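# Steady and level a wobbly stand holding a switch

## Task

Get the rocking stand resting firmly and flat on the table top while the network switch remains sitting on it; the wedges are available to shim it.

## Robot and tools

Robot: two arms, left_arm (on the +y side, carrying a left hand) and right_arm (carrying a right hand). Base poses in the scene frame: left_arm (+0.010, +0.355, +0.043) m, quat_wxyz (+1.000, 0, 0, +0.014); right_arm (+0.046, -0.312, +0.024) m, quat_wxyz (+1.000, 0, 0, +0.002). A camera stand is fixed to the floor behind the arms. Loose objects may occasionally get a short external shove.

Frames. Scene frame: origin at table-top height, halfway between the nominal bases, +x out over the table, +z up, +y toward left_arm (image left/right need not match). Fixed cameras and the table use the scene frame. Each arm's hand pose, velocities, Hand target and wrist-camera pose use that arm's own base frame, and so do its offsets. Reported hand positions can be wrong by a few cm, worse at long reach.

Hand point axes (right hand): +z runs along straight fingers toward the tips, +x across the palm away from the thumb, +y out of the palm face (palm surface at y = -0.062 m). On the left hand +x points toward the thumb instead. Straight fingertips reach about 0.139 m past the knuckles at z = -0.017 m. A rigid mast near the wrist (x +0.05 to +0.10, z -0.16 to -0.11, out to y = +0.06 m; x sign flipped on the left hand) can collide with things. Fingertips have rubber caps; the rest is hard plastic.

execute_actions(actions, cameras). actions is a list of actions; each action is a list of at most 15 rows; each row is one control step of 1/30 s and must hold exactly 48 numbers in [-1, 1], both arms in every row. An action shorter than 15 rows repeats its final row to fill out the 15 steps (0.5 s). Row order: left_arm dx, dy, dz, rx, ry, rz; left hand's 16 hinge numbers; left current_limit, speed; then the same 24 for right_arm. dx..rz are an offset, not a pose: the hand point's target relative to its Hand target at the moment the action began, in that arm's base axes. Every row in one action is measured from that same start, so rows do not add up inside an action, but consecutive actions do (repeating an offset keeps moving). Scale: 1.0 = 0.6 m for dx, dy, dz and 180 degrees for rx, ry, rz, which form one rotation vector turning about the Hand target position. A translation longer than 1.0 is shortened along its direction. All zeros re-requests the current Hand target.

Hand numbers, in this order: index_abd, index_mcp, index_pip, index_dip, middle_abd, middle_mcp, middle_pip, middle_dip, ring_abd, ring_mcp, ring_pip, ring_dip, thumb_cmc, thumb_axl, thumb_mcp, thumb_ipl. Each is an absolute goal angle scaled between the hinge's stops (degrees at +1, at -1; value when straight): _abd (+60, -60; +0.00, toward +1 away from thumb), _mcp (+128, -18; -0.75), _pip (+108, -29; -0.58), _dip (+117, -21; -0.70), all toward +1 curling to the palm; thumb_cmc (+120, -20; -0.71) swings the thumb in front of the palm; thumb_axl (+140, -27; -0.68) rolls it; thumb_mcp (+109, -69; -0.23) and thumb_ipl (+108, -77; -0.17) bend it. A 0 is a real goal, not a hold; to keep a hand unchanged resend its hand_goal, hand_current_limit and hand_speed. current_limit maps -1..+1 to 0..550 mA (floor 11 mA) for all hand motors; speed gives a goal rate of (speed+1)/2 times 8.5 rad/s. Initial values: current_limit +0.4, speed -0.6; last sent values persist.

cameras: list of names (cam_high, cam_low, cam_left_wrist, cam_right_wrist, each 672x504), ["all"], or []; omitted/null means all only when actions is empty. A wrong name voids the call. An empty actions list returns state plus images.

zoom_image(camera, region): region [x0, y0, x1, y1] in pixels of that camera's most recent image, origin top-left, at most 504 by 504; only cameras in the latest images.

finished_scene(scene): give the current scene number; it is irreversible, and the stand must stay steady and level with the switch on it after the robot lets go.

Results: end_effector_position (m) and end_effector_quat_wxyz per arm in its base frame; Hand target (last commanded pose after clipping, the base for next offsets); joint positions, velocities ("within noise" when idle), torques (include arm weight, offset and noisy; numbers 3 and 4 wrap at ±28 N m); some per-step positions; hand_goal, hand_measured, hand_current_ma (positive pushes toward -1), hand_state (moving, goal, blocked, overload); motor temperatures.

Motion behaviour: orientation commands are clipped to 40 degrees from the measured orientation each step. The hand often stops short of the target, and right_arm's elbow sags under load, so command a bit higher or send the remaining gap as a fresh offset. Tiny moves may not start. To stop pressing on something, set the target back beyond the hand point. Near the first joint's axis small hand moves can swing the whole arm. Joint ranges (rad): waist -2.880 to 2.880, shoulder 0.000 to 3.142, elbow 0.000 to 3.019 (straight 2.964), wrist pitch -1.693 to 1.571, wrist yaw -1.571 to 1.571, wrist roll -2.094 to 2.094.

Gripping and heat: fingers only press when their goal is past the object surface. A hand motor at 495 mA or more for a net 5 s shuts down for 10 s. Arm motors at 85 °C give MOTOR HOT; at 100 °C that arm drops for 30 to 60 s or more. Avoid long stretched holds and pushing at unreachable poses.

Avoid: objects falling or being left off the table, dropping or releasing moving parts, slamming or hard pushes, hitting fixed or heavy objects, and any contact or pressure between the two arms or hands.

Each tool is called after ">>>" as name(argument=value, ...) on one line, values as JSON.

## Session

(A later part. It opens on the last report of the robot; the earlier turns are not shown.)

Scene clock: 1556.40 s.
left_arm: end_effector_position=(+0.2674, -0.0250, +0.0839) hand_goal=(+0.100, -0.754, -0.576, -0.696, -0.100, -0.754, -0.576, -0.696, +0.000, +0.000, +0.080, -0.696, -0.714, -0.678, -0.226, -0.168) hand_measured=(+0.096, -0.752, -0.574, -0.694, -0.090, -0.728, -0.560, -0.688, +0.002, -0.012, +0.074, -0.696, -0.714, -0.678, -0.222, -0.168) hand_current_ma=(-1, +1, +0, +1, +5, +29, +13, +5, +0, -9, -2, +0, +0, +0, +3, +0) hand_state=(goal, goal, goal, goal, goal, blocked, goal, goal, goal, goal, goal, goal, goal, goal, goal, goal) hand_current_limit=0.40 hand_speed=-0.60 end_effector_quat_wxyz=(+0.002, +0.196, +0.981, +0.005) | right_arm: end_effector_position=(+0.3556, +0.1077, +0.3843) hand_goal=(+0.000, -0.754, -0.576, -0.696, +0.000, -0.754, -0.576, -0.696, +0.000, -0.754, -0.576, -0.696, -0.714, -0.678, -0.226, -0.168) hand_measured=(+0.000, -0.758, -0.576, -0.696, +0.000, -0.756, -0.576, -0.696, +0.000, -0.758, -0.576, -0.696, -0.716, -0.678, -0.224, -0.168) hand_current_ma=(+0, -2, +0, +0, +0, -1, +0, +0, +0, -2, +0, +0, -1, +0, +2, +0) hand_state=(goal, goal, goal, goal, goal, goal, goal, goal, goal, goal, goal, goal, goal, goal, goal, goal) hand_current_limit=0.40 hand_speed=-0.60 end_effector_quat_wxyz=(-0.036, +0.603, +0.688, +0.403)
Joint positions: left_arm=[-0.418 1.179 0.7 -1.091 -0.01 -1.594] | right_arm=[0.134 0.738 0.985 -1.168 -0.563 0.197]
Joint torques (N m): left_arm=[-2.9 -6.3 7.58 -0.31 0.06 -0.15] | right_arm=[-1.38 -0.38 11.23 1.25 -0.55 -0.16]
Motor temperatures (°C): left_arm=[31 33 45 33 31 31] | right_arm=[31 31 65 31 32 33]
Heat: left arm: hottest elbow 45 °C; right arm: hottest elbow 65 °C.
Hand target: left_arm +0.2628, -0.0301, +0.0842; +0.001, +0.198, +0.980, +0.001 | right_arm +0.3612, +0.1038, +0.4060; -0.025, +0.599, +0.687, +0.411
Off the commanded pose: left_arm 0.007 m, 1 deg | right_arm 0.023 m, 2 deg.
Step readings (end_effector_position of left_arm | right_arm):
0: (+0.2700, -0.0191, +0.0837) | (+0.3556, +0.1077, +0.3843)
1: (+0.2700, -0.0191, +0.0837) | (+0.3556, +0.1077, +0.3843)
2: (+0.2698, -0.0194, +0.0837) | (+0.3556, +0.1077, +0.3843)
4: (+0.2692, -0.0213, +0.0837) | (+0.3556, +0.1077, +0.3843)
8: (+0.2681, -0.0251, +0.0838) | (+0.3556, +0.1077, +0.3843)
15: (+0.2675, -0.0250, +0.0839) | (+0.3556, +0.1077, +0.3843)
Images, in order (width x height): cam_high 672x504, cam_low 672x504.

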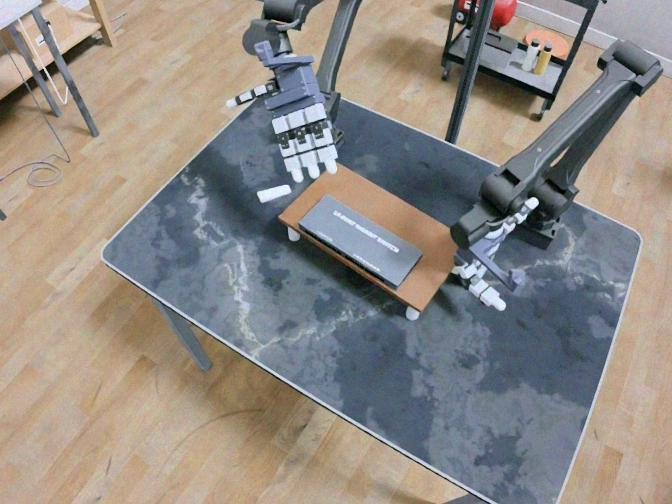

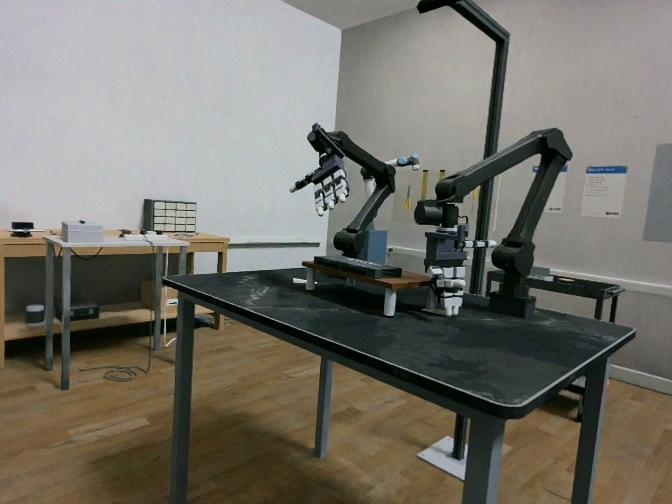

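>>> execute_actions(actions=[[[-0.0035,-0.0095,0.0,0,0,0.0,0.1,-0.754,-0.576,-0.696,-0.1,-0.754,-0.576,-0.696,0,0,0.08,-0.696,-0.714,-0.678,-0.226,-0.168,0.4,-0.6,0,0,0,0,0,0,0,-0.754,-0.576,-0.696,0,-0.754,-0.576,-0.696,0,-0.754,-0.576,-0.696,-0.714,-0.678,-0.226,-0.168,0.4,-0.6]]], cameras=["cam_low","cam_high"])

>>> zoom_image(camera="cam_low", region=[410, 270, 480, 340])

Scene clock: 1567.27 s.
left_arm: end_effector_position=(+0.2651, -0.0254, +0.0847) hand_goal=(+0.100, -0.754, -0.576, -0.696, -0.100, -0.754, -0.576, -0.696, +0.000, +0.000, +0.080, -0.696, -0.714, -0.678, -0.226, -0.168) hand_measured=(+0.096, -0.752, -0.574, -0.694, -0.090, -0.728, -0.570, -0.692, +0.002, -0.012, +0.074, -0.696, -0.714, -0.678, -0.222, -0.168) hand_current_ma=(-1, +1, +0, +1, +5, +29, +3, +2, +0, -9, -2, +0, +0, +0, +3, +0) hand_state=(goal, goal, goal, goal, goal, blocked, goal, goal, goal, goal, goal, goal, goal, goal, goal, goal) hand_current_limit=0.40 hand_speed=-0.60 end_effector_quat_wxyz=(+0.002, +0.188, +0.982, +0.010) | right_arm: end_effector_position=(+0.3556, +0.1077, +0.3843) hand_goal=(+0.000, -0.754, -0.576, -0.696, +0.000, -0.754, -0.576, -0.696, +0.000, -0.754, -0.576, -0.696, -0.714, -0.678, -0.226, -0.168) hand_measured=(+0.000, -0.758, -0.576, -0.696, +0.000, -0.756, -0.576, -0.696, +0.000, -0.758, -0.576, -0.696, -0.716, -0.678, -0.224, -0.168) hand_current_ma=(+0, -2, +0, +0, +0, -1, +0, +0, +0, -2, +0, +0, -1, +0, +2, +0) hand_state=(goal, goal, goal, goal, goal, goal, goal, goal, goal, goal, goal, goal, goal, goal, goal, goal) hand_current_limit=0.40 hand_speed=-0.60 end_effector_quat_wxyz=(-0.036, +0.603, +0.688, +0.403)
Joint positions: left_arm=[-0.427 1.179 0.7 -1.093 -0.02 -1.621] | right_arm=[0.134 0.738 0.985 -1.168 -0.563 0.197]
Joint torques (N m): left_arm=[-4.01 -6.18 7.66 -0.27 0.4 -0.05] | right_arm=[-1.2 -0.38 11.23 1.28 -0.56 -0.17]
Motor temperatures (°C): left_arm=[31 33 45 33 31 31] | right_arm=[31 31 65 31 32 33]
Heat: left arm: hottest elbow 45 °C; right arm: hottest elbow 65 °C.
Hand target: left_arm +0.2607, -0.0357, +0.0842; +0.001, +0.198, +0.980, +0.001 | right_arm +0.3612, +0.1038, +0.4060; -0.025, +0.599, +0.687, +0.411
Off the commanded pose: left_arm 0.011 m, 2 deg | right_arm 0.023 m, 2 deg.
Step readings (end_effector_position of left_arm | right_arm):
0: (+0.2674, -0.0250, +0.0839) | (+0.3556, +0.1077, +0.3843)
1: (+0.2674, -0.0250, +0.0839) | (+0.3556, +0.1077, +0.3843)
2: (+0.2673, -0.0251, +0.0839) | (+0.3556, +0.1077, +0.3843)
4: (+0.2670, -0.0254, +0.0843) | (+0.3556, +0.1077, +0.3843)
8: (+0.2660, -0.0255, +0.0847) | (+0.3556, +0.1077, +0.3843)
15: (+0.2653, -0.0255, +0.0847) | (+0.3556, +0.1077, +0.3843)
Images, in order (width x height): cam_high 672x504, cam_low 672x504.

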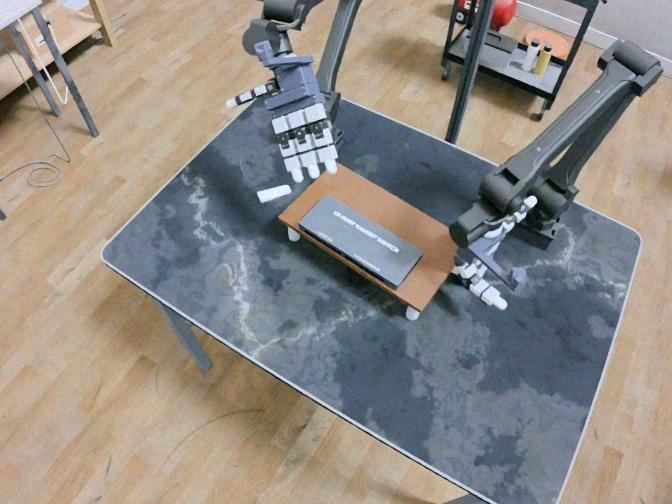

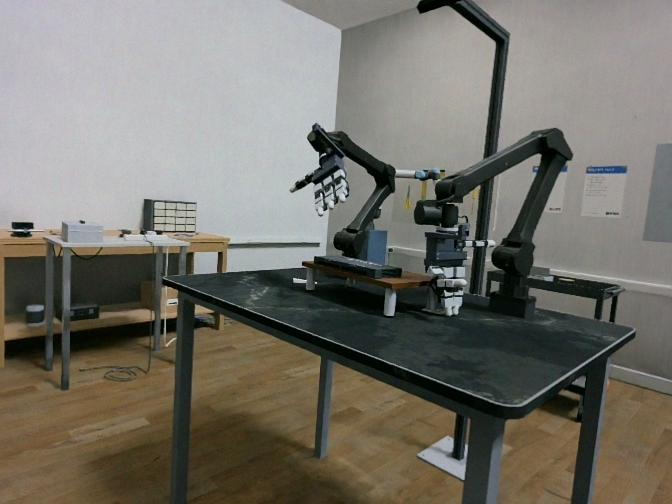

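Scaled by 7.200 from the camera's 672x504 image, which has a finer 960x720 frame.

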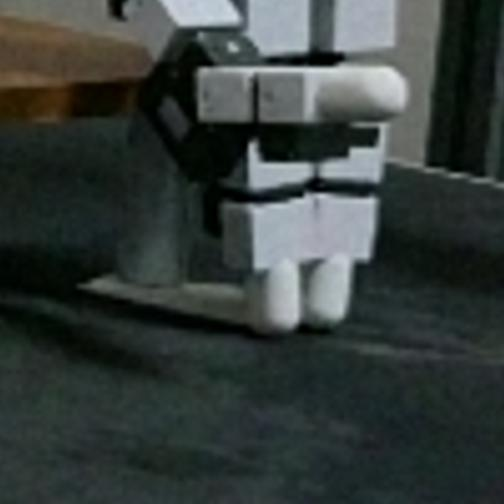

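>>> execute_actions(actions=[[[0.0363,0.0853,0.0,0,0,0.0,0.1,-0.754,-0.576,-0.696,-0.1,-0.754,-0.576,-0.696,0,0,0.08,-0.696,-0.714,-0.678,-0.226,-0.168,0.4,-0.6,0,0,0,0,0,0,0,-0.754,-0.576,-0.696,0,-0.754,-0.576,-0.696,0,-0.754,-0.576,-0.696,-0.714,-0.678,-0.226,-0.168,0.4,-0.6]],[[0.0,0.0,-0.01,0,0,0.0,0.1,-0.95,-0.576,-0.696,-0.1,-0.95,-0.576,-0.696,0,0,0.08,-0.696,-0.714,-0.678,-0.226,-0.168,0.4,-0.6,0,0,0,0,0,0,0,-0.754,-0.576,-0.696,0,-0.754,-0.576,-0.696,0,-0.754,-0.576,-0.696,-0.714,-0.678,-0.226,-0.168,0.4,-0.6]]], cameras=["cam_low","cam_high","cam_left_wrist"])

>>> zoom_image(camera="cam_low", region=[410, 270, 480, 340])

>>> zoom_image(camera="cam_high", region=[420, 210, 540, 330])

Scene clock: 1591.23 s.
left_arm: end_effector_position=(+0.2792, +0.0133, +0.0806) hand_goal=(+0.100, -0.950, -0.576, -0.696, -0.100, -0.950, -0.576, -0.696, +0.000, +0.000, +0.080, -0.696, -0.714, -0.678, -0.226, -0.168) hand_measured=(+0.092, -0.942, -0.576, -0.694, -0.092, -0.938, -0.576, -0.696, +0.002, -0.012, +0.074, -0.696, -0.714, -0.678, -0.222, -0.168) hand_current_ma=(-3, +5, +0, +0, +3, +10, +0, +0, +0, -9, -2, +0, +0, +0, +3, +0) hand_state=(goal, goal, goal, goal, goal, goal, goal, goal, goal, goal, goal, goal, goal, goal, goal, goal) hand_current_limit=0.40 hand_speed=-0.60 end_effector_quat_wxyz=(+0.000, +0.199, +0.980, +0.001) | right_arm: end_effector_position=(+0.3556, +0.1077, +0.3843) hand_goal=(+0.000, -0.754, -0.576, -0.696, +0.000, -0.754, -0.576, -0.696, +0.000, -0.754, -0.576, -0.696, -0.714, -0.678, -0.226, -0.168) hand_measured=(+0.000, -0.758, -0.576, -0.696, +0.000, -0.756, -0.576, -0.696, +0.000, -0.758, -0.576, -0.696, -0.716, -0.678, -0.224, -0.168) hand_current_ma=(+0, -2, +0, +0, +0, -1, +0, +0, +0, -2, +0, +0, -1, +0, +2, +0) hand_state=(goal, goal, goal, goal, goal, goal, goal, goal, goal, goal, goal, goal, goal, goal, goal, goal) hand_current_limit=0.40 hand_speed=-0.60 end_effector_quat_wxyz=(-0.036, +0.603, +0.688, +0.403)
Joint positions: left_arm=[-0.27 1.178 0.692 -1.086 -0.003 -1.44] | right_arm=[0.134 0.738 0.985 -1.168 -0.563 0.197]
Joint torques (N m): left_arm=[-0.26 -4.78 7.94 0.31 -0.18 0.12] | right_arm=[-1.26 -0.44 11.29 1.26 -0.55 -0.18]
Motor temperatures (°C): left_arm=[31 33 44 33 31 31] | right_arm=[31 31 65 31 32 33]
Heat: left arm: hottest elbow 44 °C; right arm: hottest elbow 65 °C.
Hand target: left_arm +0.2826, +0.0154, +0.0783; +0.001, +0.198, +0.980, +0.001 | right_arm +0.3612, +0.1038, +0.4060; -0.025, +0.599, +0.687, +0.411
Off the commanded pose: left_arm 0.005 m, 0 deg | right_arm 0.023 m, 2 deg.
Step readings (end_effector_position of left_arm | right_arm):
0: (+0.2650, -0.0254, +0.0847) | (+0.3556, +0.1077, +0.3843)
1: (+0.2651, -0.0254, +0.0848) | (+0.3556, +0.1077, +0.3843)
2: (+0.2660, -0.0241, +0.0847) | (+0.3556, +0.1077, +0.3843)
4: (+0.2684, -0.0185, +0.0838) | (+0.3556, +0.1077, +0.3843)
8: (+0.2741, +0.0027, +0.0835) | (+0.3556, +0.1077, +0.3843)
15: (+0.2787, +0.0115, +0.0832) | (+0.3556, +0.1077, +0.3843)
16: (+0.2791, +0.0114, +0.0832) | (+0.3556, +0.1077, +0.3843)
17: (+0.2795, +0.0117, +0.0834) | (+0.3556, +0.1077, +0.3843)
19: (+0.2803, +0.0125, +0.0835) | (+0.3556, +0.1077, +0.3843)
23: (+0.2788, +0.0132, +0.0809) | (+0.3556, +0.1077, +0.3843)
30: (+0.2792, +0.0133, +0.0806) | (+0.3556, +0.1077, +0.3843)
Images, in order (width x height): cam_high 672x504, cam_low 672x504, cam_left_wrist 672x504.

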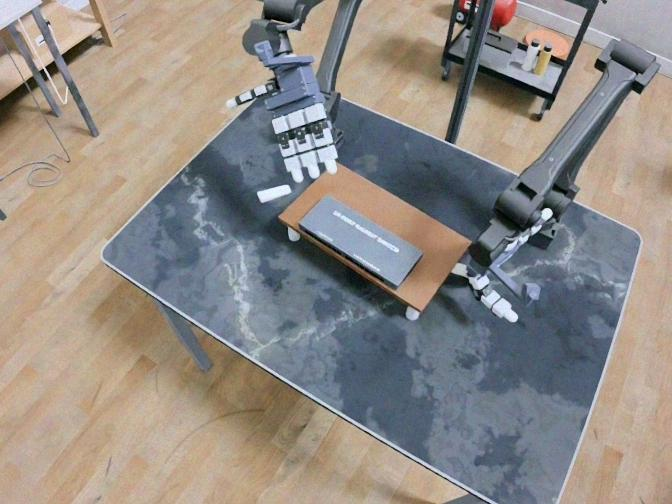

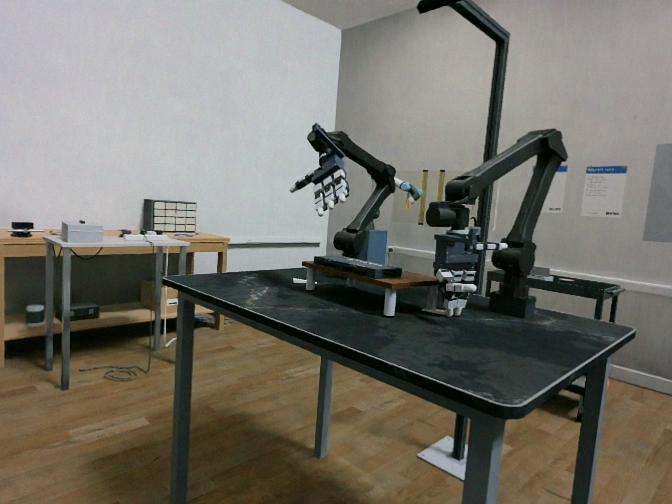

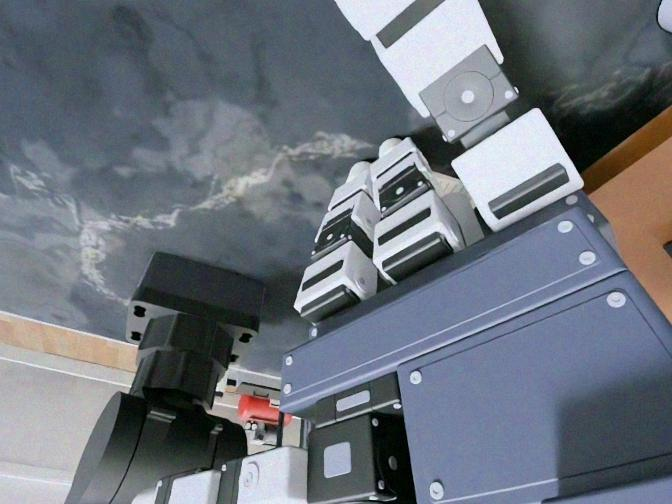

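Scaled by 7.200 from the camera's 672x504 image, which has a finer 960x720 frame.

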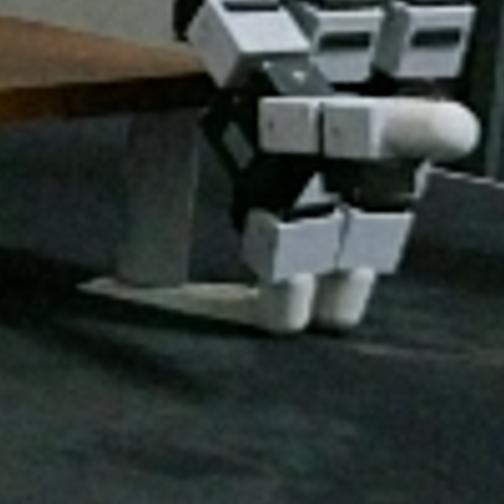

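Scaled by 4.200 from the camera's 672x504 image, which has a finer 960x720 frame.

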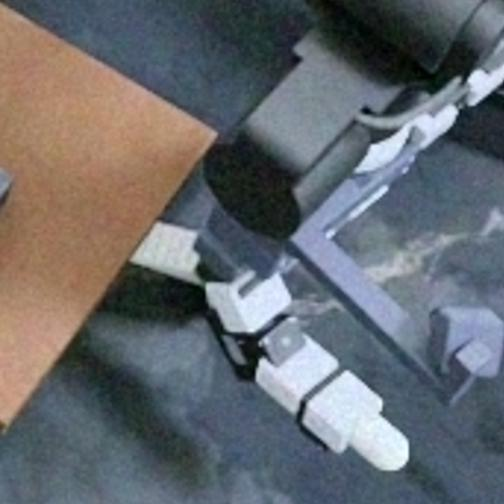

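>>> execute_actions(actions=[[[-0.011,-0.025,0.0,0,0,0.0,0.1,-0.95,-0.576,-0.696,-0.1,-0.95,-0.576,-0.696,0,0,0.08,-0.696,-0.714,-0.678,-0.226,-0.168,0.4,-0.6,0,0,0,0,0,0,0,-0.754,-0.576,-0.696,0,-0.754,-0.576,-0.696,0,-0.754,-0.576,-0.696,-0.714,-0.678,-0.226,-0.168,0.4,-0.6]]], cameras=["cam_low"])

>>> zoom_image(camera="cam_low", region=[410, 270, 480, 340])

Scene clock: 1598.77 s.
left_arm: end_effector_position=(+0.2768, +0.0071, +0.0813) hand_goal=(+0.100, -0.950, -0.576, -0.696, -0.100, -0.950, -0.576, -0.696, +0.000, +0.000, +0.080, -0.696, -0.714, -0.678, -0.226, -0.168) hand_measured=(+0.086, -0.942, -0.576, -0.694, -0.102, -0.930, -0.564, -0.688, +0.002, -0.012, +0.074, -0.696, -0.714, -0.678, -0.222, -0.168) hand_current_ma=(-9, +5, +0, +0, +0, +20, +9, +4, +0, -9, -2, +0, +0, +0, +3, +0) hand_state=(goal, goal, goal, goal, goal, goal, goal, goal, goal, goal, goal, goal, goal, goal, goal, goal) hand_current_limit=0.40 hand_speed=-0.60 end_effector_quat_wxyz=(+0.000, +0.196, +0.981, +0.005) | right_arm: end_effector_position=(+0.3556, +0.1077, +0.3843) hand_goal=(+0.000, -0.754, -0.576, -0.696, +0.000, -0.754, -0.576, -0.696, +0.000, -0.754, -0.576, -0.696, -0.714, -0.678, -0.226, -0.168) hand_measured=(+0.000, -0.758, -0.576, -0.696, +0.000, -0.756, -0.576, -0.696, +0.000, -0.758, -0.576, -0.696, -0.716, -0.678, -0.224, -0.168) hand_current_ma=(+0, -2, +0, +0, +0, -1, +0, +0, +0, -2, +0, +0, -1, +0, +2, +0) hand_state=(goal, goal, goal, goal, goal, goal, goal, goal, goal, goal, goal, goal, goal, goal, goal, goal) hand_current_limit=0.40 hand_speed=-0.60 end_effector_quat_wxyz=(-0.036, +0.603, +0.688, +0.403)
Joint positions: left_arm=[-0.298 1.178 0.692 -1.086 -0.01 -1.475] | right_arm=[0.134 0.738 0.985 -1.168 -0.563 0.197]
Joint torques (N m): left_arm=[-2.96 -5.3 7.57 0.24 0.1 -0.2] | right_arm=[-1.32 -0.44 11.21 1.25 -0.56 -0.18]
Motor temperatures (°C): left_arm=[31 33 45 33 31 31] | right_arm=[31 31 65 31 32 33]
Heat: left arm: hottest elbow 45 °C; right arm: hottest elbow 65 °C.
Hand target: left_arm +0.2760, +0.0003, +0.0783; +0.001, +0.198, +0.980, +0.001 | right_arm +0.3612, +0.1038, +0.4060; -0.025, +0.599, +0.687, +0.411
Off the commanded pose: left_arm 0.007 m, 1 deg | right_arm 0.023 m, 2 deg.
Step readings (end_effector_position of left_arm | right_arm):
0: (+0.2793, +0.0133, +0.0806) | (+0.3556, +0.1077, +0.3843)
1: (+0.2793, +0.0133, +0.0806) | (+0.3556, +0.1077, +0.3843)
2: (+0.2792, +0.0132, +0.0806) | (+0.3556, +0.1077, +0.3843)
4: (+0.2787, +0.0120, +0.0806) | (+0.3556, +0.1077, +0.3843)
8: (+0.2780, +0.0081, +0.0811) | (+0.3556, +0.1077, +0.3843)
15: (+0.2771, +0.0072, +0.0813) | (+0.3556, +0.1077, +0.3843)
Images, in order (width x height): cam_low 672x504.

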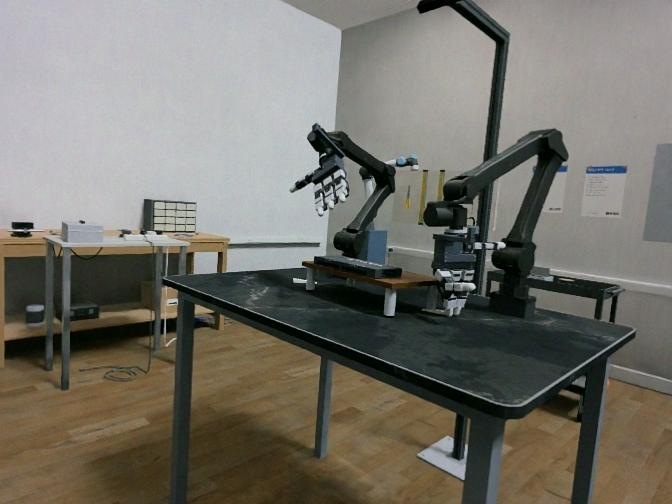

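Scaled by 7.200 from the camera's 672x504 image, which has a finer 960x720 frame.

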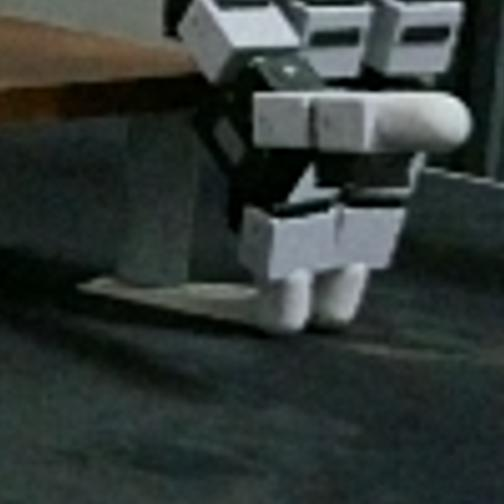

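>>> execute_actions(actions=[[[-0.004,-0.014,0.0,0,0,0.0,0.1,-0.95,-0.576,-0.696,-0.1,-0.95,-0.576,-0.696,0,0,0.08,-0.696,-0.714,-0.678,-0.226,-0.168,0.4,-0.6,0,0,0,0,0,0,0,-0.754,-0.576,-0.696,0,-0.754,-0.576,-0.696,0,-0.754,-0.576,-0.696,-0.714,-0.678,-0.226,-0.168,0.4,-0.6]]], cameras=["cam_low"])

>>> zoom_image(camera="cam_low", region=[410, 270, 480, 340])

>>> zoom_image(camera="cam_low", region=[285, 230, 385, 330])

Scene clock: 1609.80 s.
left_arm: end_effector_position=(+0.2750, +0.0012, +0.0823) hand_goal=(+0.100, -0.950, -0.576, -0.696, -0.100, -0.950, -0.576, -0.696, +0.000, +0.000, +0.080, -0.696, -0.714, -0.678, -0.226, -0.168) hand_measured=(+0.078, -0.940, -0.572, -0.694, -0.110, -0.914, -0.552, -0.682, +0.002, -0.012, +0.074, -0.696, -0.714, -0.678, -0.222, -0.168) hand_current_ma=(-18, +8, +1, +0, -5, +50, +26, +12, +0, -9, -2, +0, +0, +0, +3, +0) hand_state=(blocked, goal, goal, goal, goal, blocked, blocked, goal, goal, goal, goal, goal, goal, goal, goal, goal) hand_current_limit=0.40 hand_speed=-0.60 end_effector_quat_wxyz=(+0.001, +0.196, +0.981, +0.009) | right_arm: end_effector_position=(+0.3556, +0.1077, +0.3843) hand_goal=(+0.000, -0.754, -0.576, -0.696, +0.000, -0.754, -0.576, -0.696, +0.000, -0.754, -0.576, -0.696, -0.714, -0.678, -0.226, -0.168) hand_measured=(+0.000, -0.758, -0.576, -0.696, +0.000, -0.756, -0.576, -0.696, +0.000, -0.758, -0.576, -0.696, -0.716, -0.678, -0.224, -0.168) hand_current_ma=(+0, -2, +0, +0, +0, -1, +0, +0, +0, -2, +0, +0, -1, +0, +2, +0) hand_state=(goal, goal, goal, goal, goal, goal, goal, goal, goal, goal, goal, goal, goal, goal, goal, goal) hand_current_limit=0.40 hand_speed=-0.60 end_effector_quat_wxyz=(-0.036, +0.603, +0.688, +0.403)
Joint positions: left_arm=[-0.326 1.177 0.692 -1.086 -0.018 -1.502] | right_arm=[0.134 0.738 0.985 -1.168 -0.563 0.197]
Joint torques (N m): left_arm=[-3.25 -5.01 7.66 0.24 0.38 -0.18] | right_arm=[-1.32 -0.44 11.23 1.28 -0.56 -0.17]
Motor temperatures (°C): left_arm=[31 33 45 33 31 31] | right_arm=[31 31 65 31 32 33]
Heat: left arm: hottest elbow 45 °C; right arm: hottest elbow 65 °C.
Hand target: left_arm +0.2736, -0.0081, +0.0782; +0.001, +0.198, +0.980, +0.001 | right_arm +0.3612, +0.1038, +0.4060; -0.025, +0.599, +0.687, +0.411
Off the commanded pose: left_arm 0.010 m, 1 deg | right_arm 0.023 m, 2 deg.
Step readings (end_effector_position of left_arm | right_arm):
0: (+0.2768, +0.0071, +0.0813) | (+0.3556, +0.1077, +0.3843)
1: (+0.2768, +0.0072, +0.0813) | (+0.3556, +0.1077, +0.3843)
2: (+0.2766, +0.0068, +0.0814) | (+0.3556, +0.1077, +0.3843)
4: (+0.2763, +0.0053, +0.0816) | (+0.3556, +0.1077, +0.3843)
8: (+0.2757, +0.0015, +0.0822) | (+0.3556, +0.1077, +0.3843)
15: (+0.2752, +0.0011, +0.0823) | (+0.3556, +0.1077, +0.3843)
Images, in order (width x height): cam_low 672x504.

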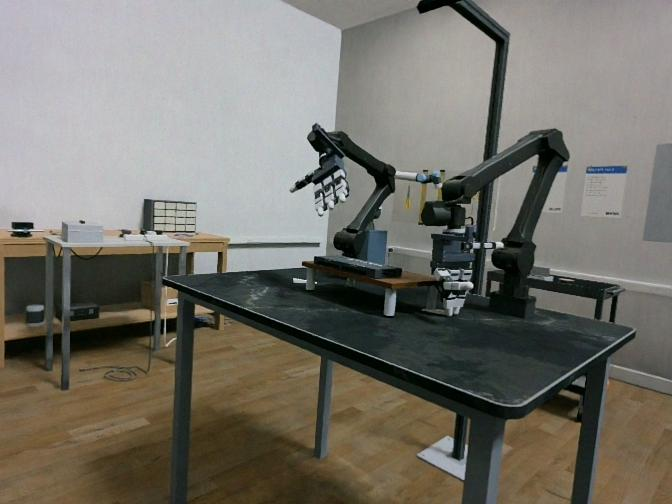

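Scaled by 7.200 from the camera's 672x504 image, which has a finer 960x720 frame.

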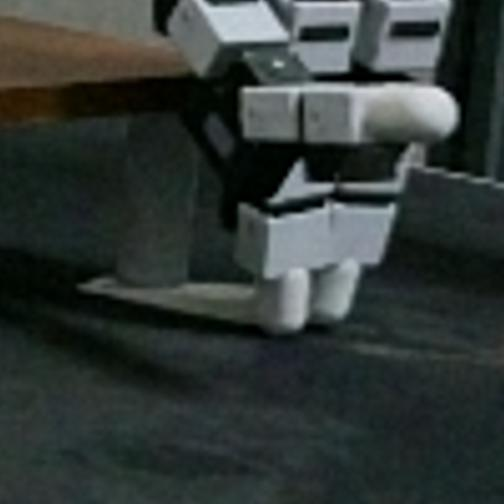

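Scaled by 5.040 from the camera's 672x504 image, which has a finer 960x720 frame.

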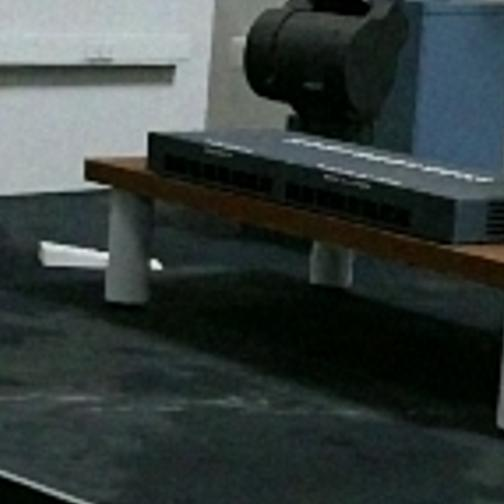

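>>> execute_actions(actions=[[[0.02,0.05,0.0,0,0,0.0,0.1,-0.95,-0.576,-0.696,-0.1,-0.95,-0.576,-0.696,0,0,0.08,-0.696,-0.714,-0.678,-0.226,-0.168,0.4,-0.6,0,0,0,0,0,0,0,-0.754,-0.576,-0.696,0,-0.754,-0.576,-0.696,0,-0.754,-0.576,-0.696,-0.714,-0.678,-0.226,-0.168,0.4,-0.6]],[[0.02,0.05,0.05,0,0,0.0,0.05,-0.754,-0.576,-0.696,-0.05,-0.754,-0.576,-0.696,0,0,0.08,-0.696,-0.714,-0.678,-0.226,-0.168,0.4,-0.6,0,0,0,0,0,0,0,-0.754,-0.576,-0.696,0,-0.754,-0.576,-0.696,0,-0.754,-0.576,-0.696,-0.714,-0.678,-0.226,-0.168,0.4,-0.6]],[[0.0,0.08,0.15,0,0,0.0,0,-0.754,-0.576,-0.696,0,-0.754,-0.576,-0.696,0,0,0.08,-0.696,-0.714,-0.678,-0.226,-0.168,0.4,-0.6,0,0,0,0,0,0,0,-0.754,-0.576,-0.696,0,-0.754,-0.576,-0.696,0,-0.754,-0.576,-0.696,-0.714,-0.678,-0.226,-0.168,0.4,-0.6]]], cameras=["cam_low","cam_high"])

>>> zoom_image(camera="cam_low", region=[410, 270, 480, 340])

>>> zoom_image(camera="cam_low", region=[370, 230, 470, 330])

>>> zoom_image(camera="cam_high", region=[400, 210, 520, 330])

Scene clock: 1631.17 s.
left_arm: end_effector_position=(+0.2850, +0.0965, +0.1847) hand_goal=(+0.000, -0.754, -0.576, -0.696, +0.000, -0.754, -0.576, -0.696, +0.000, +0.000, +0.080, -0.696, -0.714, -0.678, -0.226, -0.168) hand_measured=(+0.002, -0.754, -0.574, -0.694, -0.002, -0.754, -0.578, -0.698, +0.002, -0.012, +0.074, -0.696, -0.714, -0.678, -0.222, -0.168) hand_current_ma=(+1, +0, +0, +0, -1, +0, -1, -1, +0, -9, -2, +0, +0, +0, +3, +0) hand_state=(goal, goal, goal, goal, goal, goal, goal, goal, goal, goal, goal, goal, goal, goal, goal, goal) hand_current_limit=0.40 hand_speed=-0.60 end_effector_quat_wxyz=(-0.009, +0.199, +0.980, +0.000) | right_arm: end_effector_position=(+0.3556, +0.1077, +0.3843) hand_goal=(+0.000, -0.754, -0.576, -0.696, +0.000, -0.754, -0.576, -0.696, +0.000, -0.754, -0.576, -0.696, -0.714, -0.678, -0.226, -0.168) hand_measured=(+0.000, -0.758, -0.576, -0.696, +0.000, -0.756, -0.576, -0.696, +0.000, -0.758, -0.576, -0.696, -0.716, -0.678, -0.224, -0.168) hand_current_ma=(+0, -2, +0, +0, +0, -1, +0, +0, +0, -2, +0, +0, -1, +0, +2, +0) hand_state=(goal, goal, goal, goal, goal, goal, goal, goal, goal, goal, goal, goal, goal, goal, goal, goal) hand_current_limit=0.40 hand_speed=-0.60 end_effector_quat_wxyz=(-0.036, +0.603, +0.688, +0.403)
Joint positions: left_arm=[0.033 1.073 0.906 -1.422 -0.005 -1.137] | right_arm=[0.134 0.738 0.985 -1.168 -0.563 0.197]
Joint torques (N m): left_arm=[-0.15 -3.9 12.57 -0.4 -0.18 0.07] | right_arm=[-1.2 -0.44 11.23 1.28 -0.55 -0.18]
Motor temperatures (°C): left_arm=[31 33 46 33 31 31] | right_arm=[31 31 65 31 32 33]
Heat: left arm: hottest elbow 46 °C; right arm: hottest elbow 65 °C.
Hand target: left_arm +0.2975, +0.1000, +0.1983; +0.001, +0.199, +0.980, +0.001 | right_arm +0.3612, +0.1038, +0.4060; -0.025, +0.599, +0.687, +0.411
Off the commanded pose: left_arm 0.019 m, 1 deg | right_arm 0.023 m, 2 deg.
Step readings (end_effector_position of left_arm | right_arm):
0: (+0.2750, +0.0012, +0.0823) | (+0.3556, +0.1077, +0.3843)
1: (+0.2750, +0.0012, +0.0823) | (+0.3556, +0.1077, +0.3843)
2: (+0.2754, +0.0017, +0.0823) | (+0.3556, +0.1077, +0.3843)
4: (+0.2763, +0.0049, +0.0818) | (+0.3556, +0.1077, +0.3843)
8: (+0.2784, +0.0164, +0.0812) | (+0.3556, +0.1077, +0.3843)
15: (+0.2807, +0.0203, +0.0810) | (+0.3556, +0.1077, +0.3843)
16: (+0.2809, +0.0205, +0.0810) | (+0.3556, +0.1077, +0.3843)
17: (+0.2805, +0.0221, +0.0808) | (+0.3556, +0.1077, +0.3843)
19: (+0.2785, +0.0285, +0.0816) | (+0.3556, +0.1077, +0.3843)
23: (+0.2758, +0.0479, +0.0860) | (+0.3556, +0.1077, +0.3843)
30: (+0.2790, +0.0519, +0.0896) | (+0.3556, +0.1077, +0.3843)
31: (+0.2791, +0.0522, +0.0904) | (+0.3556, +0.1077, +0.3843)
32: (+0.2773, +0.0547, +0.0937) | (+0.3556, +0.1077, +0.3843)
34: (+0.2745, +0.0654, +0.1084) | (+0.3556, +0.1077, +0.3843)
38: (+0.2771, +0.0907, +0.1538) | (+0.3556, +0.1077, +0.3843)
45: (+0.2864, +0.0967, +0.1855) | (+0.3556, +0.1077, +0.3843)
Images, in order (width x height): cam_high 672x504, cam_low 672x504.

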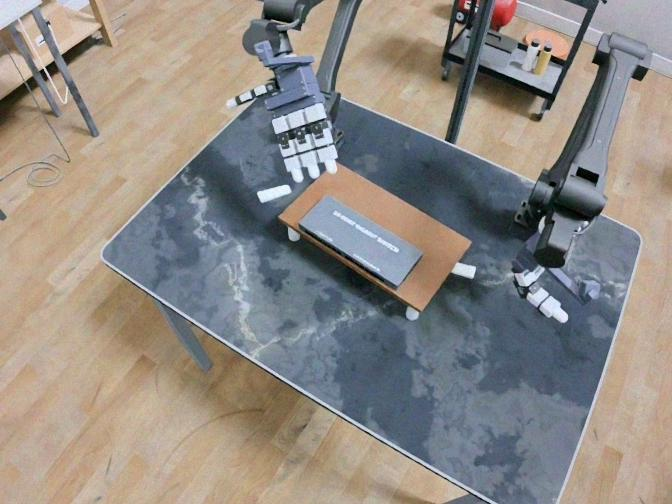

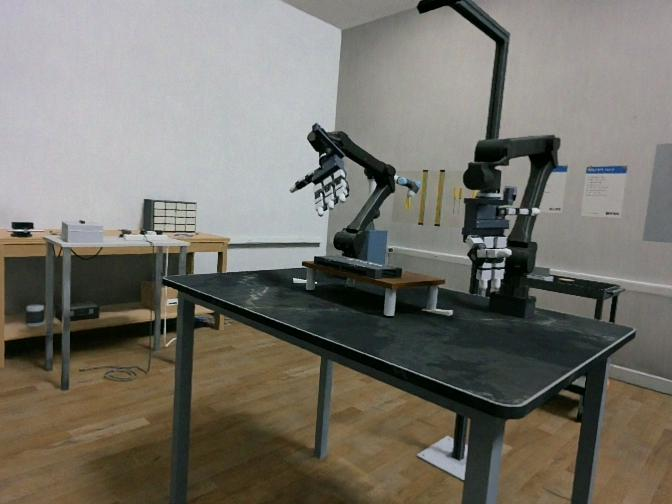

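Scaled by 7.200 from the camera's 672x504 image, which has a finer 960x720 frame.

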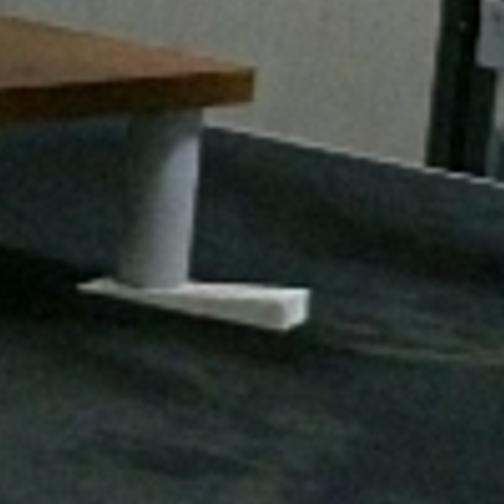

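Scaled by 5.040 from the camera's 672x504 image, which has a finer 960x720 frame.

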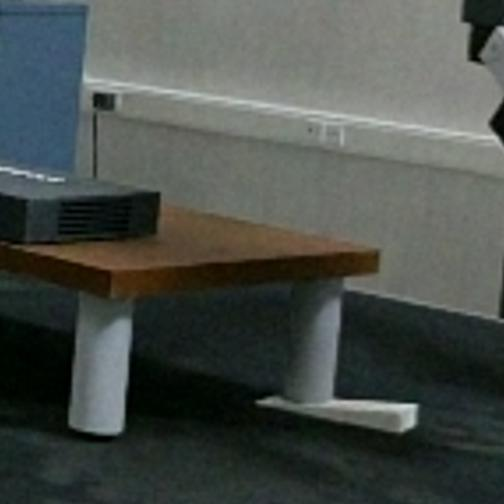

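Scaled by 4.200 from the camera's 672x504 image, which has a finer 960x720 frame.

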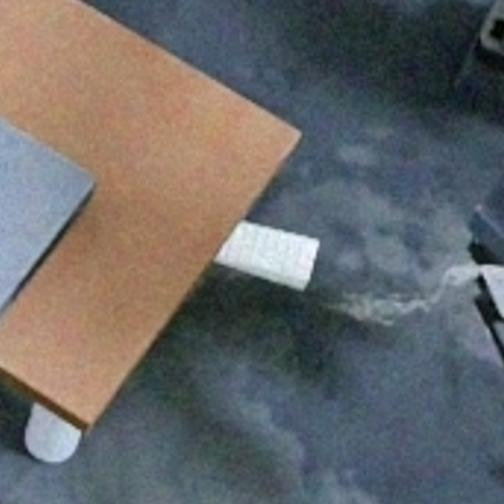

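>>> execute_actions(actions=[[[-0.02,-0.13,0.03,0,0,-0.067,0,0,0.08,-0.696,0,0,0.08,-0.696,0,-0.754,-0.576,-0.696,-0.714,-0.678,-0.226,-0.168,0.4,-0.2,0,0,0,0,0,0,0,-0.754,-0.576,-0.696,0,-0.754,-0.576,-0.696,0,-0.754,-0.576,-0.696,-0.714,-0.678,-0.226,-0.168,0.4,-0.6]],[[-0.065,-0.17,0,0,0,0,0,0,0.08,-0.696,0,0,0.08,-0.696,0,-0.754,-0.576,-0.696,-0.714,-0.678,-0.226,-0.168,0.4,-0.6,0,0,0,0,0,0,0,-0.754,-0.576,-0.696,0,-0.754,-0.576,-0.696,0,-0.754,-0.576,-0.696,-0.714,-0.678,-0.226,-0.168,0.4,-0.6]],[[0,0,-0.035,0,0,0,0,0,0.08,-0.696,0,0,0.08,-0.696,0,-0.754,-0.576,-0.696,-0.714,-0.678,-0.226,-0.168,0.4,-0.6,0,0,0,0,0,0,0,-0.754,-0.576,-0.696,0,-0.754,-0.576,-0.696,0,-0.754,-0.576,-0.696,-0.714,-0.678,-0.226,-0.168,0.4,-0.6]]], cameras=["cam_low","cam_high"])

>>> zoom_image(camera="cam_high", region=[390, 180, 520, 310])

Scene clock: 1648.53 s.
left_arm: end_effector_position=(+0.2435, -0.0742, +0.1953) hand_goal=(+0.000, +0.000, +0.080, -0.696, +0.000, +0.000, +0.080, -0.696, +0.000, -0.754, -0.576, -0.696, -0.714, -0.678, -0.226, -0.168) hand_measured=(+0.002, -0.014, +0.074, -0.694, -0.002, -0.014, +0.074, -0.698, +0.002, -0.752, -0.574, -0.696, -0.714, -0.678, -0.222, -0.168) hand_current_ma=(+0, -11, -3, +0, +0, -11, -3, -1, +0, +0, +0, +0, +0, +0, +3, +0) hand_state=(goal, goal, goal, goal, goal, goal, goal, goal, goal, goal, goal, goal, goal, goal, goal, goal) hand_current_limit=0.40 hand_speed=-0.60 end_effector_quat_wxyz=(-0.002, +0.299, +0.954, +0.000) | right_arm: end_effector_position=(+0.3556, +0.1077, +0.3843) hand_goal=(+0.000, -0.754, -0.576, -0.696, +0.000, -0.754, -0.576, -0.696, +0.000, -0.754, -0.576, -0.696, -0.714, -0.678, -0.226, -0.168) hand_measured=(+0.000, -0.758, -0.576, -0.696, +0.000, -0.756, -0.576, -0.696, +0.000, -0.758, -0.576, -0.696, -0.716, -0.678, -0.224, -0.168) hand_current_ma=(+0, -2, +0, +0, +0, -1, +0, +0, +0, -2, +0, +0, -1, +0, +2, +0) hand_state=(goal, goal, goal, goal, goal, goal, goal, goal, goal, goal, goal, goal, goal, goal, goal, goal) hand_current_limit=0.40 hand_speed=-0.60 end_effector_quat_wxyz=(-0.036, +0.603, +0.688, +0.403)
Joint positions: left_arm=[-0.632 1.036 0.91 -1.449 0.001 -1.595] | right_arm=[0.134 0.738 0.985 -1.168 -0.563 0.197]
Joint torques (N m): left_arm=[-2.37 -3.55 9.47 0.24 -0.38 -0.17] | right_arm=[-1.32 -0.56 11.19 1.25 -0.56 -0.18]
Motor temperatures (°C): left_arm=[31 33 47 33 31 31] | right_arm=[31 31 65 31 32 33]
Heat: left arm: hottest elbow 47 °C; right arm: hottest elbow 65 °C.
Hand target: left_arm +0.2465, -0.0800, +0.1952; +0.001, +0.300, +0.954, +0.001 | right_arm +0.3612, +0.1038, +0.4060; -0.025, +0.599, +0.687, +0.411
Off the commanded pose: left_arm 0.007 m, 0 deg | right_arm 0.023 m, 2 deg.
Step readings (end_effector_position of left_arm | right_arm):
0: (+0.2850, +0.0965, +0.1847) | (+0.3556, +0.1077, +0.3843)
1: (+0.2849, +0.0962, +0.1846) | (+0.3556, +0.1077, +0.3843)
2: (+0.2841, +0.0932, +0.1843) | (+0.3556, +0.1077, +0.3843)
4: (+0.2831, +0.0799, +0.1859) | (+0.3556, +0.1077, +0.3843)
8: (+0.2822, +0.0408, +0.1924) | (+0.3556, +0.1077, +0.3843)
15: (+0.2770, +0.0272, +0.1969) | (+0.3556, +0.1077, +0.3843)
16: (+0.2765, +0.0264, +0.1969) | (+0.3556, +0.1077, +0.3843)
17: (+0.2751, +0.0228, +0.1969) | (+0.3556, +0.1077, +0.3843)
19: (+0.2700, -0.0008, +0.1958) | (+0.3556, +0.1077, +0.3843)
23: (+0.2536, -0.0528, +0.1951) | (+0.3556, +0.1077, +0.3843)
30: (+0.2384, -0.0688, +0.1984) | (+0.3556, +0.1077, +0.3843)
31: (+0.2379, -0.0687, +0.1989) | (+0.3556, +0.1077, +0.3843)
32: (+0.2378, -0.0688, +0.1989) | (+0.3556, +0.1077, +0.3843)
34: (+0.2392, -0.0705, +0.1982) | (+0.3556, +0.1077, +0.3843)
38: (+0.2427, -0.0734, +0.1960) | (+0.3556, +0.1077, +0.3843)
45: (+0.2436, -0.0743, +0.1953) | (+0.3556, +0.1077, +0.3843)
Images, in order (width x height): cam_high 672x504, cam_low 672x504.

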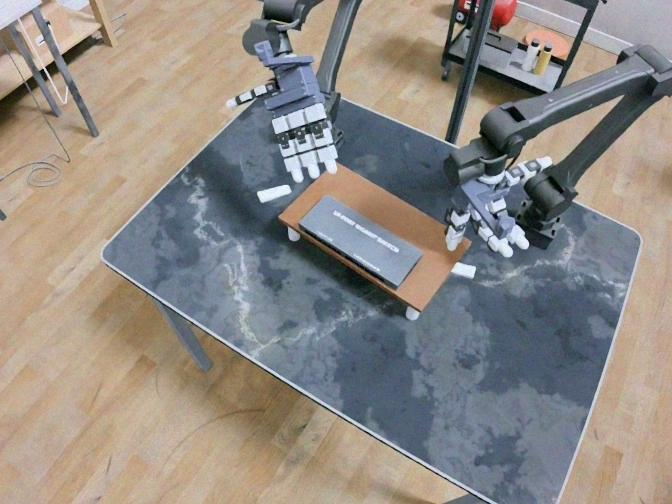

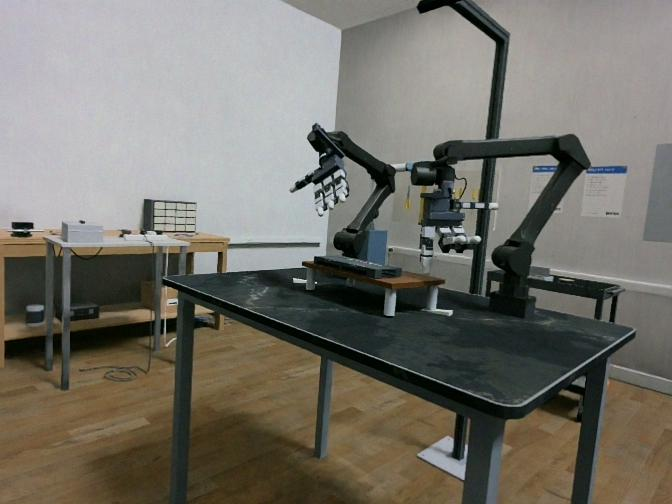

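Scaled by 3.877 from the camera's 672x504 image, which has a finer 960x720 frame.

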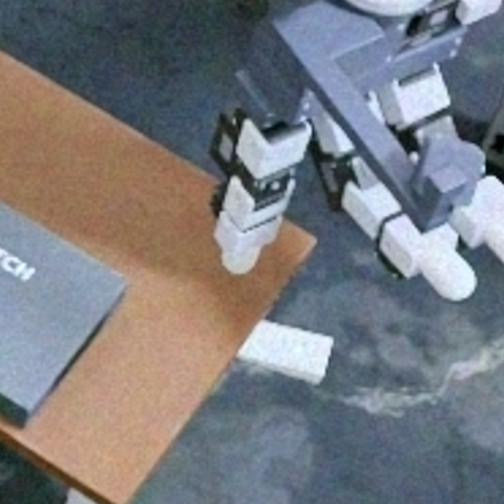

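Now press gently.

>>> execute_actions(actions=[[[0,0,-0.033,0,0,0,0,0,0.08,-0.696,0,0,0.08,-0.696,0,-0.754,-0.576,-0.696,-0.714,-0.678,-0.226,-0.168,0.4,-0.6,0,0,0,0,0,0,0,-0.754,-0.576,-0.696,0,-0.754,-0.576,-0.696,0,-0.754,-0.576,-0.696,-0.714,-0.678,-0.226,-0.168,0.4,-0.6]]], cameras=["cam_low"])

>>> zoom_image(camera="cam_low", region=[370, 230, 470, 330])

>>> execute_actions(actions=[[[0,0,-0.02,0,0,0,0,0,0.08,-0.696,0,0,0.08,-0.696,0,-0.754,-0.576,-0.696,-0.714,-0.678,-0.226,-0.168,0.4,-0.6,0,0,0,0,0,0,0,-0.754,-0.576,-0.696,0,-0.754,-0.576,-0.696,0,-0.754,-0.576,-0.696,-0.714,-0.678,-0.226,-0.168,0.4,-0.6]]], cameras=["cam_low"])

>>> zoom_image(camera="cam_low", region=[370, 230, 470, 330])

>>> zoom_image(camera="cam_low", region=[285, 230, 385, 330])

Scene clock: 1661.07 s.
left_arm: end_effector_position=(+0.2463, -0.0764, +0.1840) hand_goal=(+0.000, +0.000, +0.080, -0.696, +0.000, +0.000, +0.080, -0.696, +0.000, -0.754, -0.576, -0.696, -0.714, -0.678, -0.226, -0.168) hand_measured=(+0.002, -0.014, +0.074, -0.694, -0.002, -0.014, +0.074, -0.698, -0.020, -0.752, -0.574, -0.696, -0.714, -0.678, -0.222, -0.168) hand_current_ma=(+0, -11, -3, +0, +0, -11, -3, -1, -15, +0, +0, +0, +0, +0, +3, +0) hand_state=(goal, goal, goal, goal, goal, goal, goal, goal, goal, goal, goal, goal, goal, goal, goal, goal) hand_current_limit=0.40 hand_speed=-0.60 end_effector_quat_wxyz=(+0.007, +0.299, +0.954, -0.002) | right_arm: end_effector_position=(+0.3556, +0.1077, +0.3843) hand_goal=(+0.000, -0.754, -0.576, -0.696, +0.000, -0.754, -0.576, -0.696, +0.000, -0.754, -0.576, -0.696, -0.714, -0.678, -0.226, -0.168) hand_measured=(+0.000, -0.758, -0.576, -0.696, +0.000, -0.756, -0.576, -0.696, +0.000, -0.758, -0.576, -0.696, -0.716, -0.678, -0.224, -0.168) hand_current_ma=(+0, -2, +0, +0, +0, -1, +0, +0, +0, -2, +0, +0, -1, +0, +2, +0) hand_state=(goal, goal, goal, goal, goal, goal, goal, goal, goal, goal, goal, goal, goal, goal, goal, goal) hand_current_limit=0.40 hand_speed=-0.60 end_effector_quat_wxyz=(-0.036, +0.603, +0.688, +0.403)
Joint positions: left_arm=[-0.632 1.038 0.882 -1.401 0 -1.596] | right_arm=[0.134 0.738 0.985 -1.168 -0.563 0.197]
Joint torques (N m): left_arm=[-2.37 -3.08 7.97 0.51 -0.36 -0.11] | right_arm=[-1.38 -0.44 11.19 1.25 -0.55 -0.18]
Motor temperatures (°C): left_arm=[31 33 48 33 31 31] | right_arm=[31 31 65 31 32 33]
Heat: left arm: hottest elbow 48 °C; right arm: hottest elbow 65 °C.
Hand target: left_arm +0.2465, -0.0801, +0.1755; +0.001, +0.300, +0.954, +0.001 | right_arm +0.3612, +0.1038, +0.4060; -0.025, +0.599, +0.687, +0.411
Off the commanded pose: left_arm 0.009 m, 1 deg | right_arm 0.023 m, 2 deg.
Step readings (end_effector_position of left_arm | right_arm):
0: (+0.2434, -0.0742, +0.1953) | (+0.3556, +0.1077, +0.3843)
1: (+0.2436, -0.0743, +0.1953) | (+0.3556, +0.1077, +0.3843)
2: (+0.2441, -0.0747, +0.1944) | (+0.3556, +0.1077, +0.3843)
4: (+0.2452, -0.0755, +0.1901) | (+0.3556, +0.1077, +0.3843)
8: (+0.2456, -0.0758, +0.1840) | (+0.3556, +0.1077, +0.3843)
15: (+0.2463, -0.0764, +0.1840) | (+0.3556, +0.1077, +0.3843)
Images, in order (width x height): cam_low 672x504.

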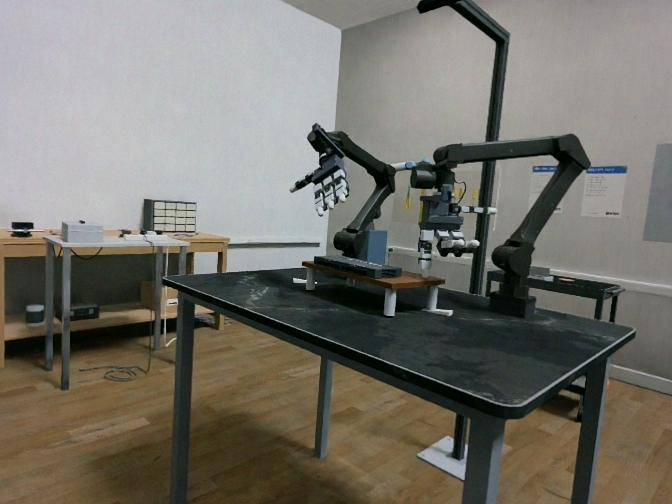

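Scaled by 5.040 from the camera's 672x504 image, which has a finer 960x720 frame.

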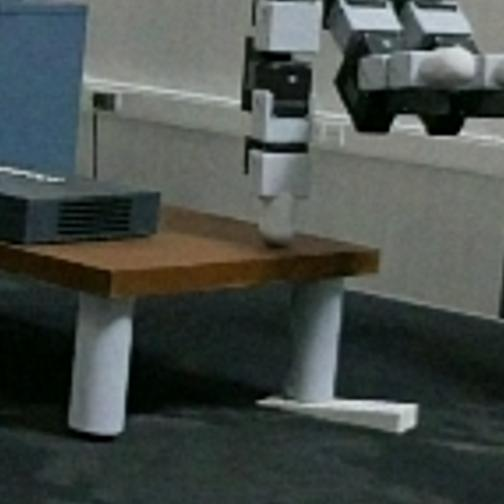

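Scene clock: 1661.77 s.
left_arm: end_effector_position=(+0.2489, -0.0782, +0.1817) hand_goal=(+0.000, +0.000, +0.080, -0.696, +0.000, +0.000, +0.080, -0.696, +0.000, -0.754, -0.576, -0.696, -0.714, -0.678, -0.226, -0.168) hand_measured=(+0.002, -0.014, +0.074, -0.694, -0.002, -0.014, +0.074, -0.698, -0.066, -0.752, -0.574, -0.696, -0.714, -0.678, -0.222, -0.168) hand_current_ma=(+0, -11, -3, +0, +0, -11, -3, -1, -99, +0, +0, +0, +0, +0, +3, +0) hand_state=(goal, goal, goal, goal, goal, goal, goal, goal, blocked, goal, goal, goal, goal, goal, goal, goal) hand_current_limit=0.40 hand_speed=-0.60 end_effector_quat_wxyz=(+0.014, +0.298, +0.954, -0.004) | right_arm: end_effector_position=(+0.3556, +0.1077, +0.3843) hand_goal=(+0.000, -0.754, -0.576, -0.696, +0.000, -0.754, -0.576, -0.696, +0.000, -0.754, -0.576, -0.696, -0.714, -0.678, -0.226, -0.168) hand_measured=(+0.000, -0.758, -0.576, -0.696, +0.000, -0.756, -0.576, -0.696, +0.000, -0.758, -0.576, -0.696, -0.716, -0.678, -0.224, -0.168) hand_current_ma=(+0, -2, +0, +0, +0, -1, +0, +0, +0, -2, +0, +0, -1, +0, +2, +0) hand_state=(goal, goal, goal, goal, goal, goal, goal, goal, goal, goal, goal, goal, goal, goal, goal, goal) hand_current_limit=0.40 hand_speed=-0.60 end_effector_quat_wxyz=(-0.036, +0.603, +0.688, +0.403)
Joint positions: left_arm=[-0.632 1.038 0.876 -1.381 0 -1.598] | right_arm=[0.134 0.738 0.985 -1.168 -0.563 0.197]
Joint torques (N m): left_arm=[-2.32 -2.67 6.19 0.98 -0.34 -0.1] | right_arm=[-1.26 -0.38 11.21 1.26 -0.55 -0.17]
Motor temperatures (°C): left_arm=[31 33 48 33 31 31] | right_arm=[31 31 65 31 32 33]
Heat: left arm: hottest elbow 48 °C; right arm: hottest elbow 65 °C.
Hand target: left_arm +0.2466, -0.0801, +0.1635; +0.001, +0.300, +0.954, +0.001 | right_arm +0.3612, +0.1038, +0.4060; -0.025, +0.599, +0.687, +0.411
Off the commanded pose: left_arm 0.018 m, 2 deg | right_arm 0.023 m, 2 deg.
Step readings (end_effector_position of left_arm | right_arm):
0: (+0.2463, -0.0764, +0.1840) | (+0.3556, +0.1077, +0.3843)
1: (+0.2463, -0.0764, +0.1838) | (+0.3556, +0.1077, +0.3843)
2: (+0.2465, -0.0765, +0.1834) | (+0.3556, +0.1077, +0.3843)
4: (+0.2473, -0.0771, +0.1825) | (+0.3556, +0.1077, +0.3843)
8: (+0.2484, -0.0779, +0.1819) | (+0.3556, +0.1077, +0.3843)
15: (+0.2488, -0.0782, +0.1817) | (+0.3556, +0.1077, +0.3843)
Images, in order (width x height): cam_low 672x504.

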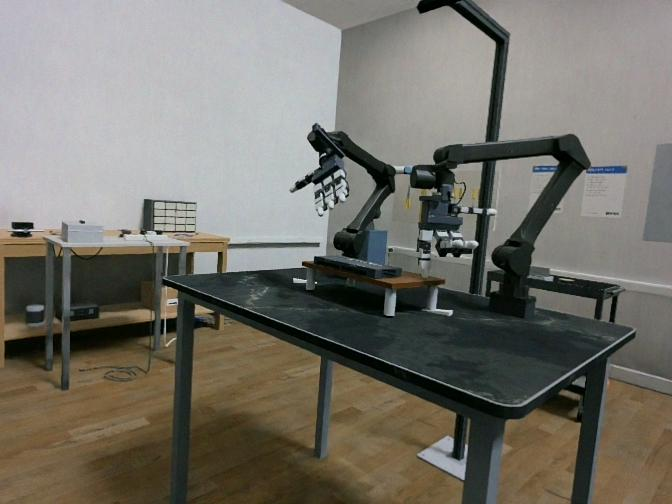

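Scaled by 5.040 from the camera's 672x504 image, which has a finer 960x720 frame.

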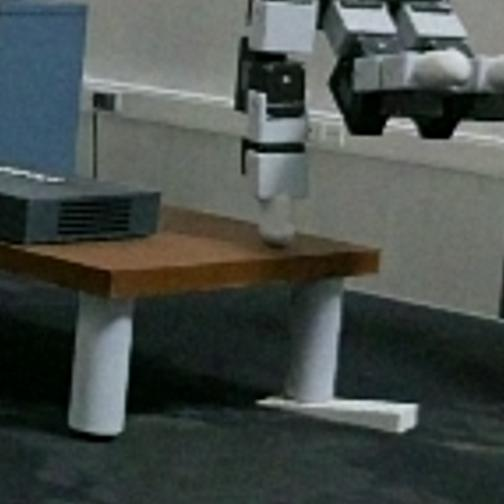

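Scaled by 5.040 from the camera's 672x504 image, which has a finer 960x720 frame.

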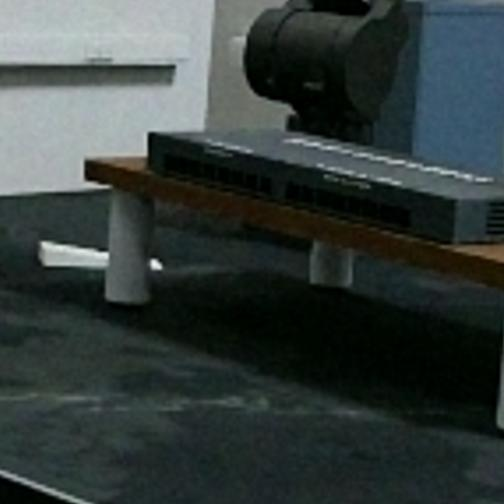

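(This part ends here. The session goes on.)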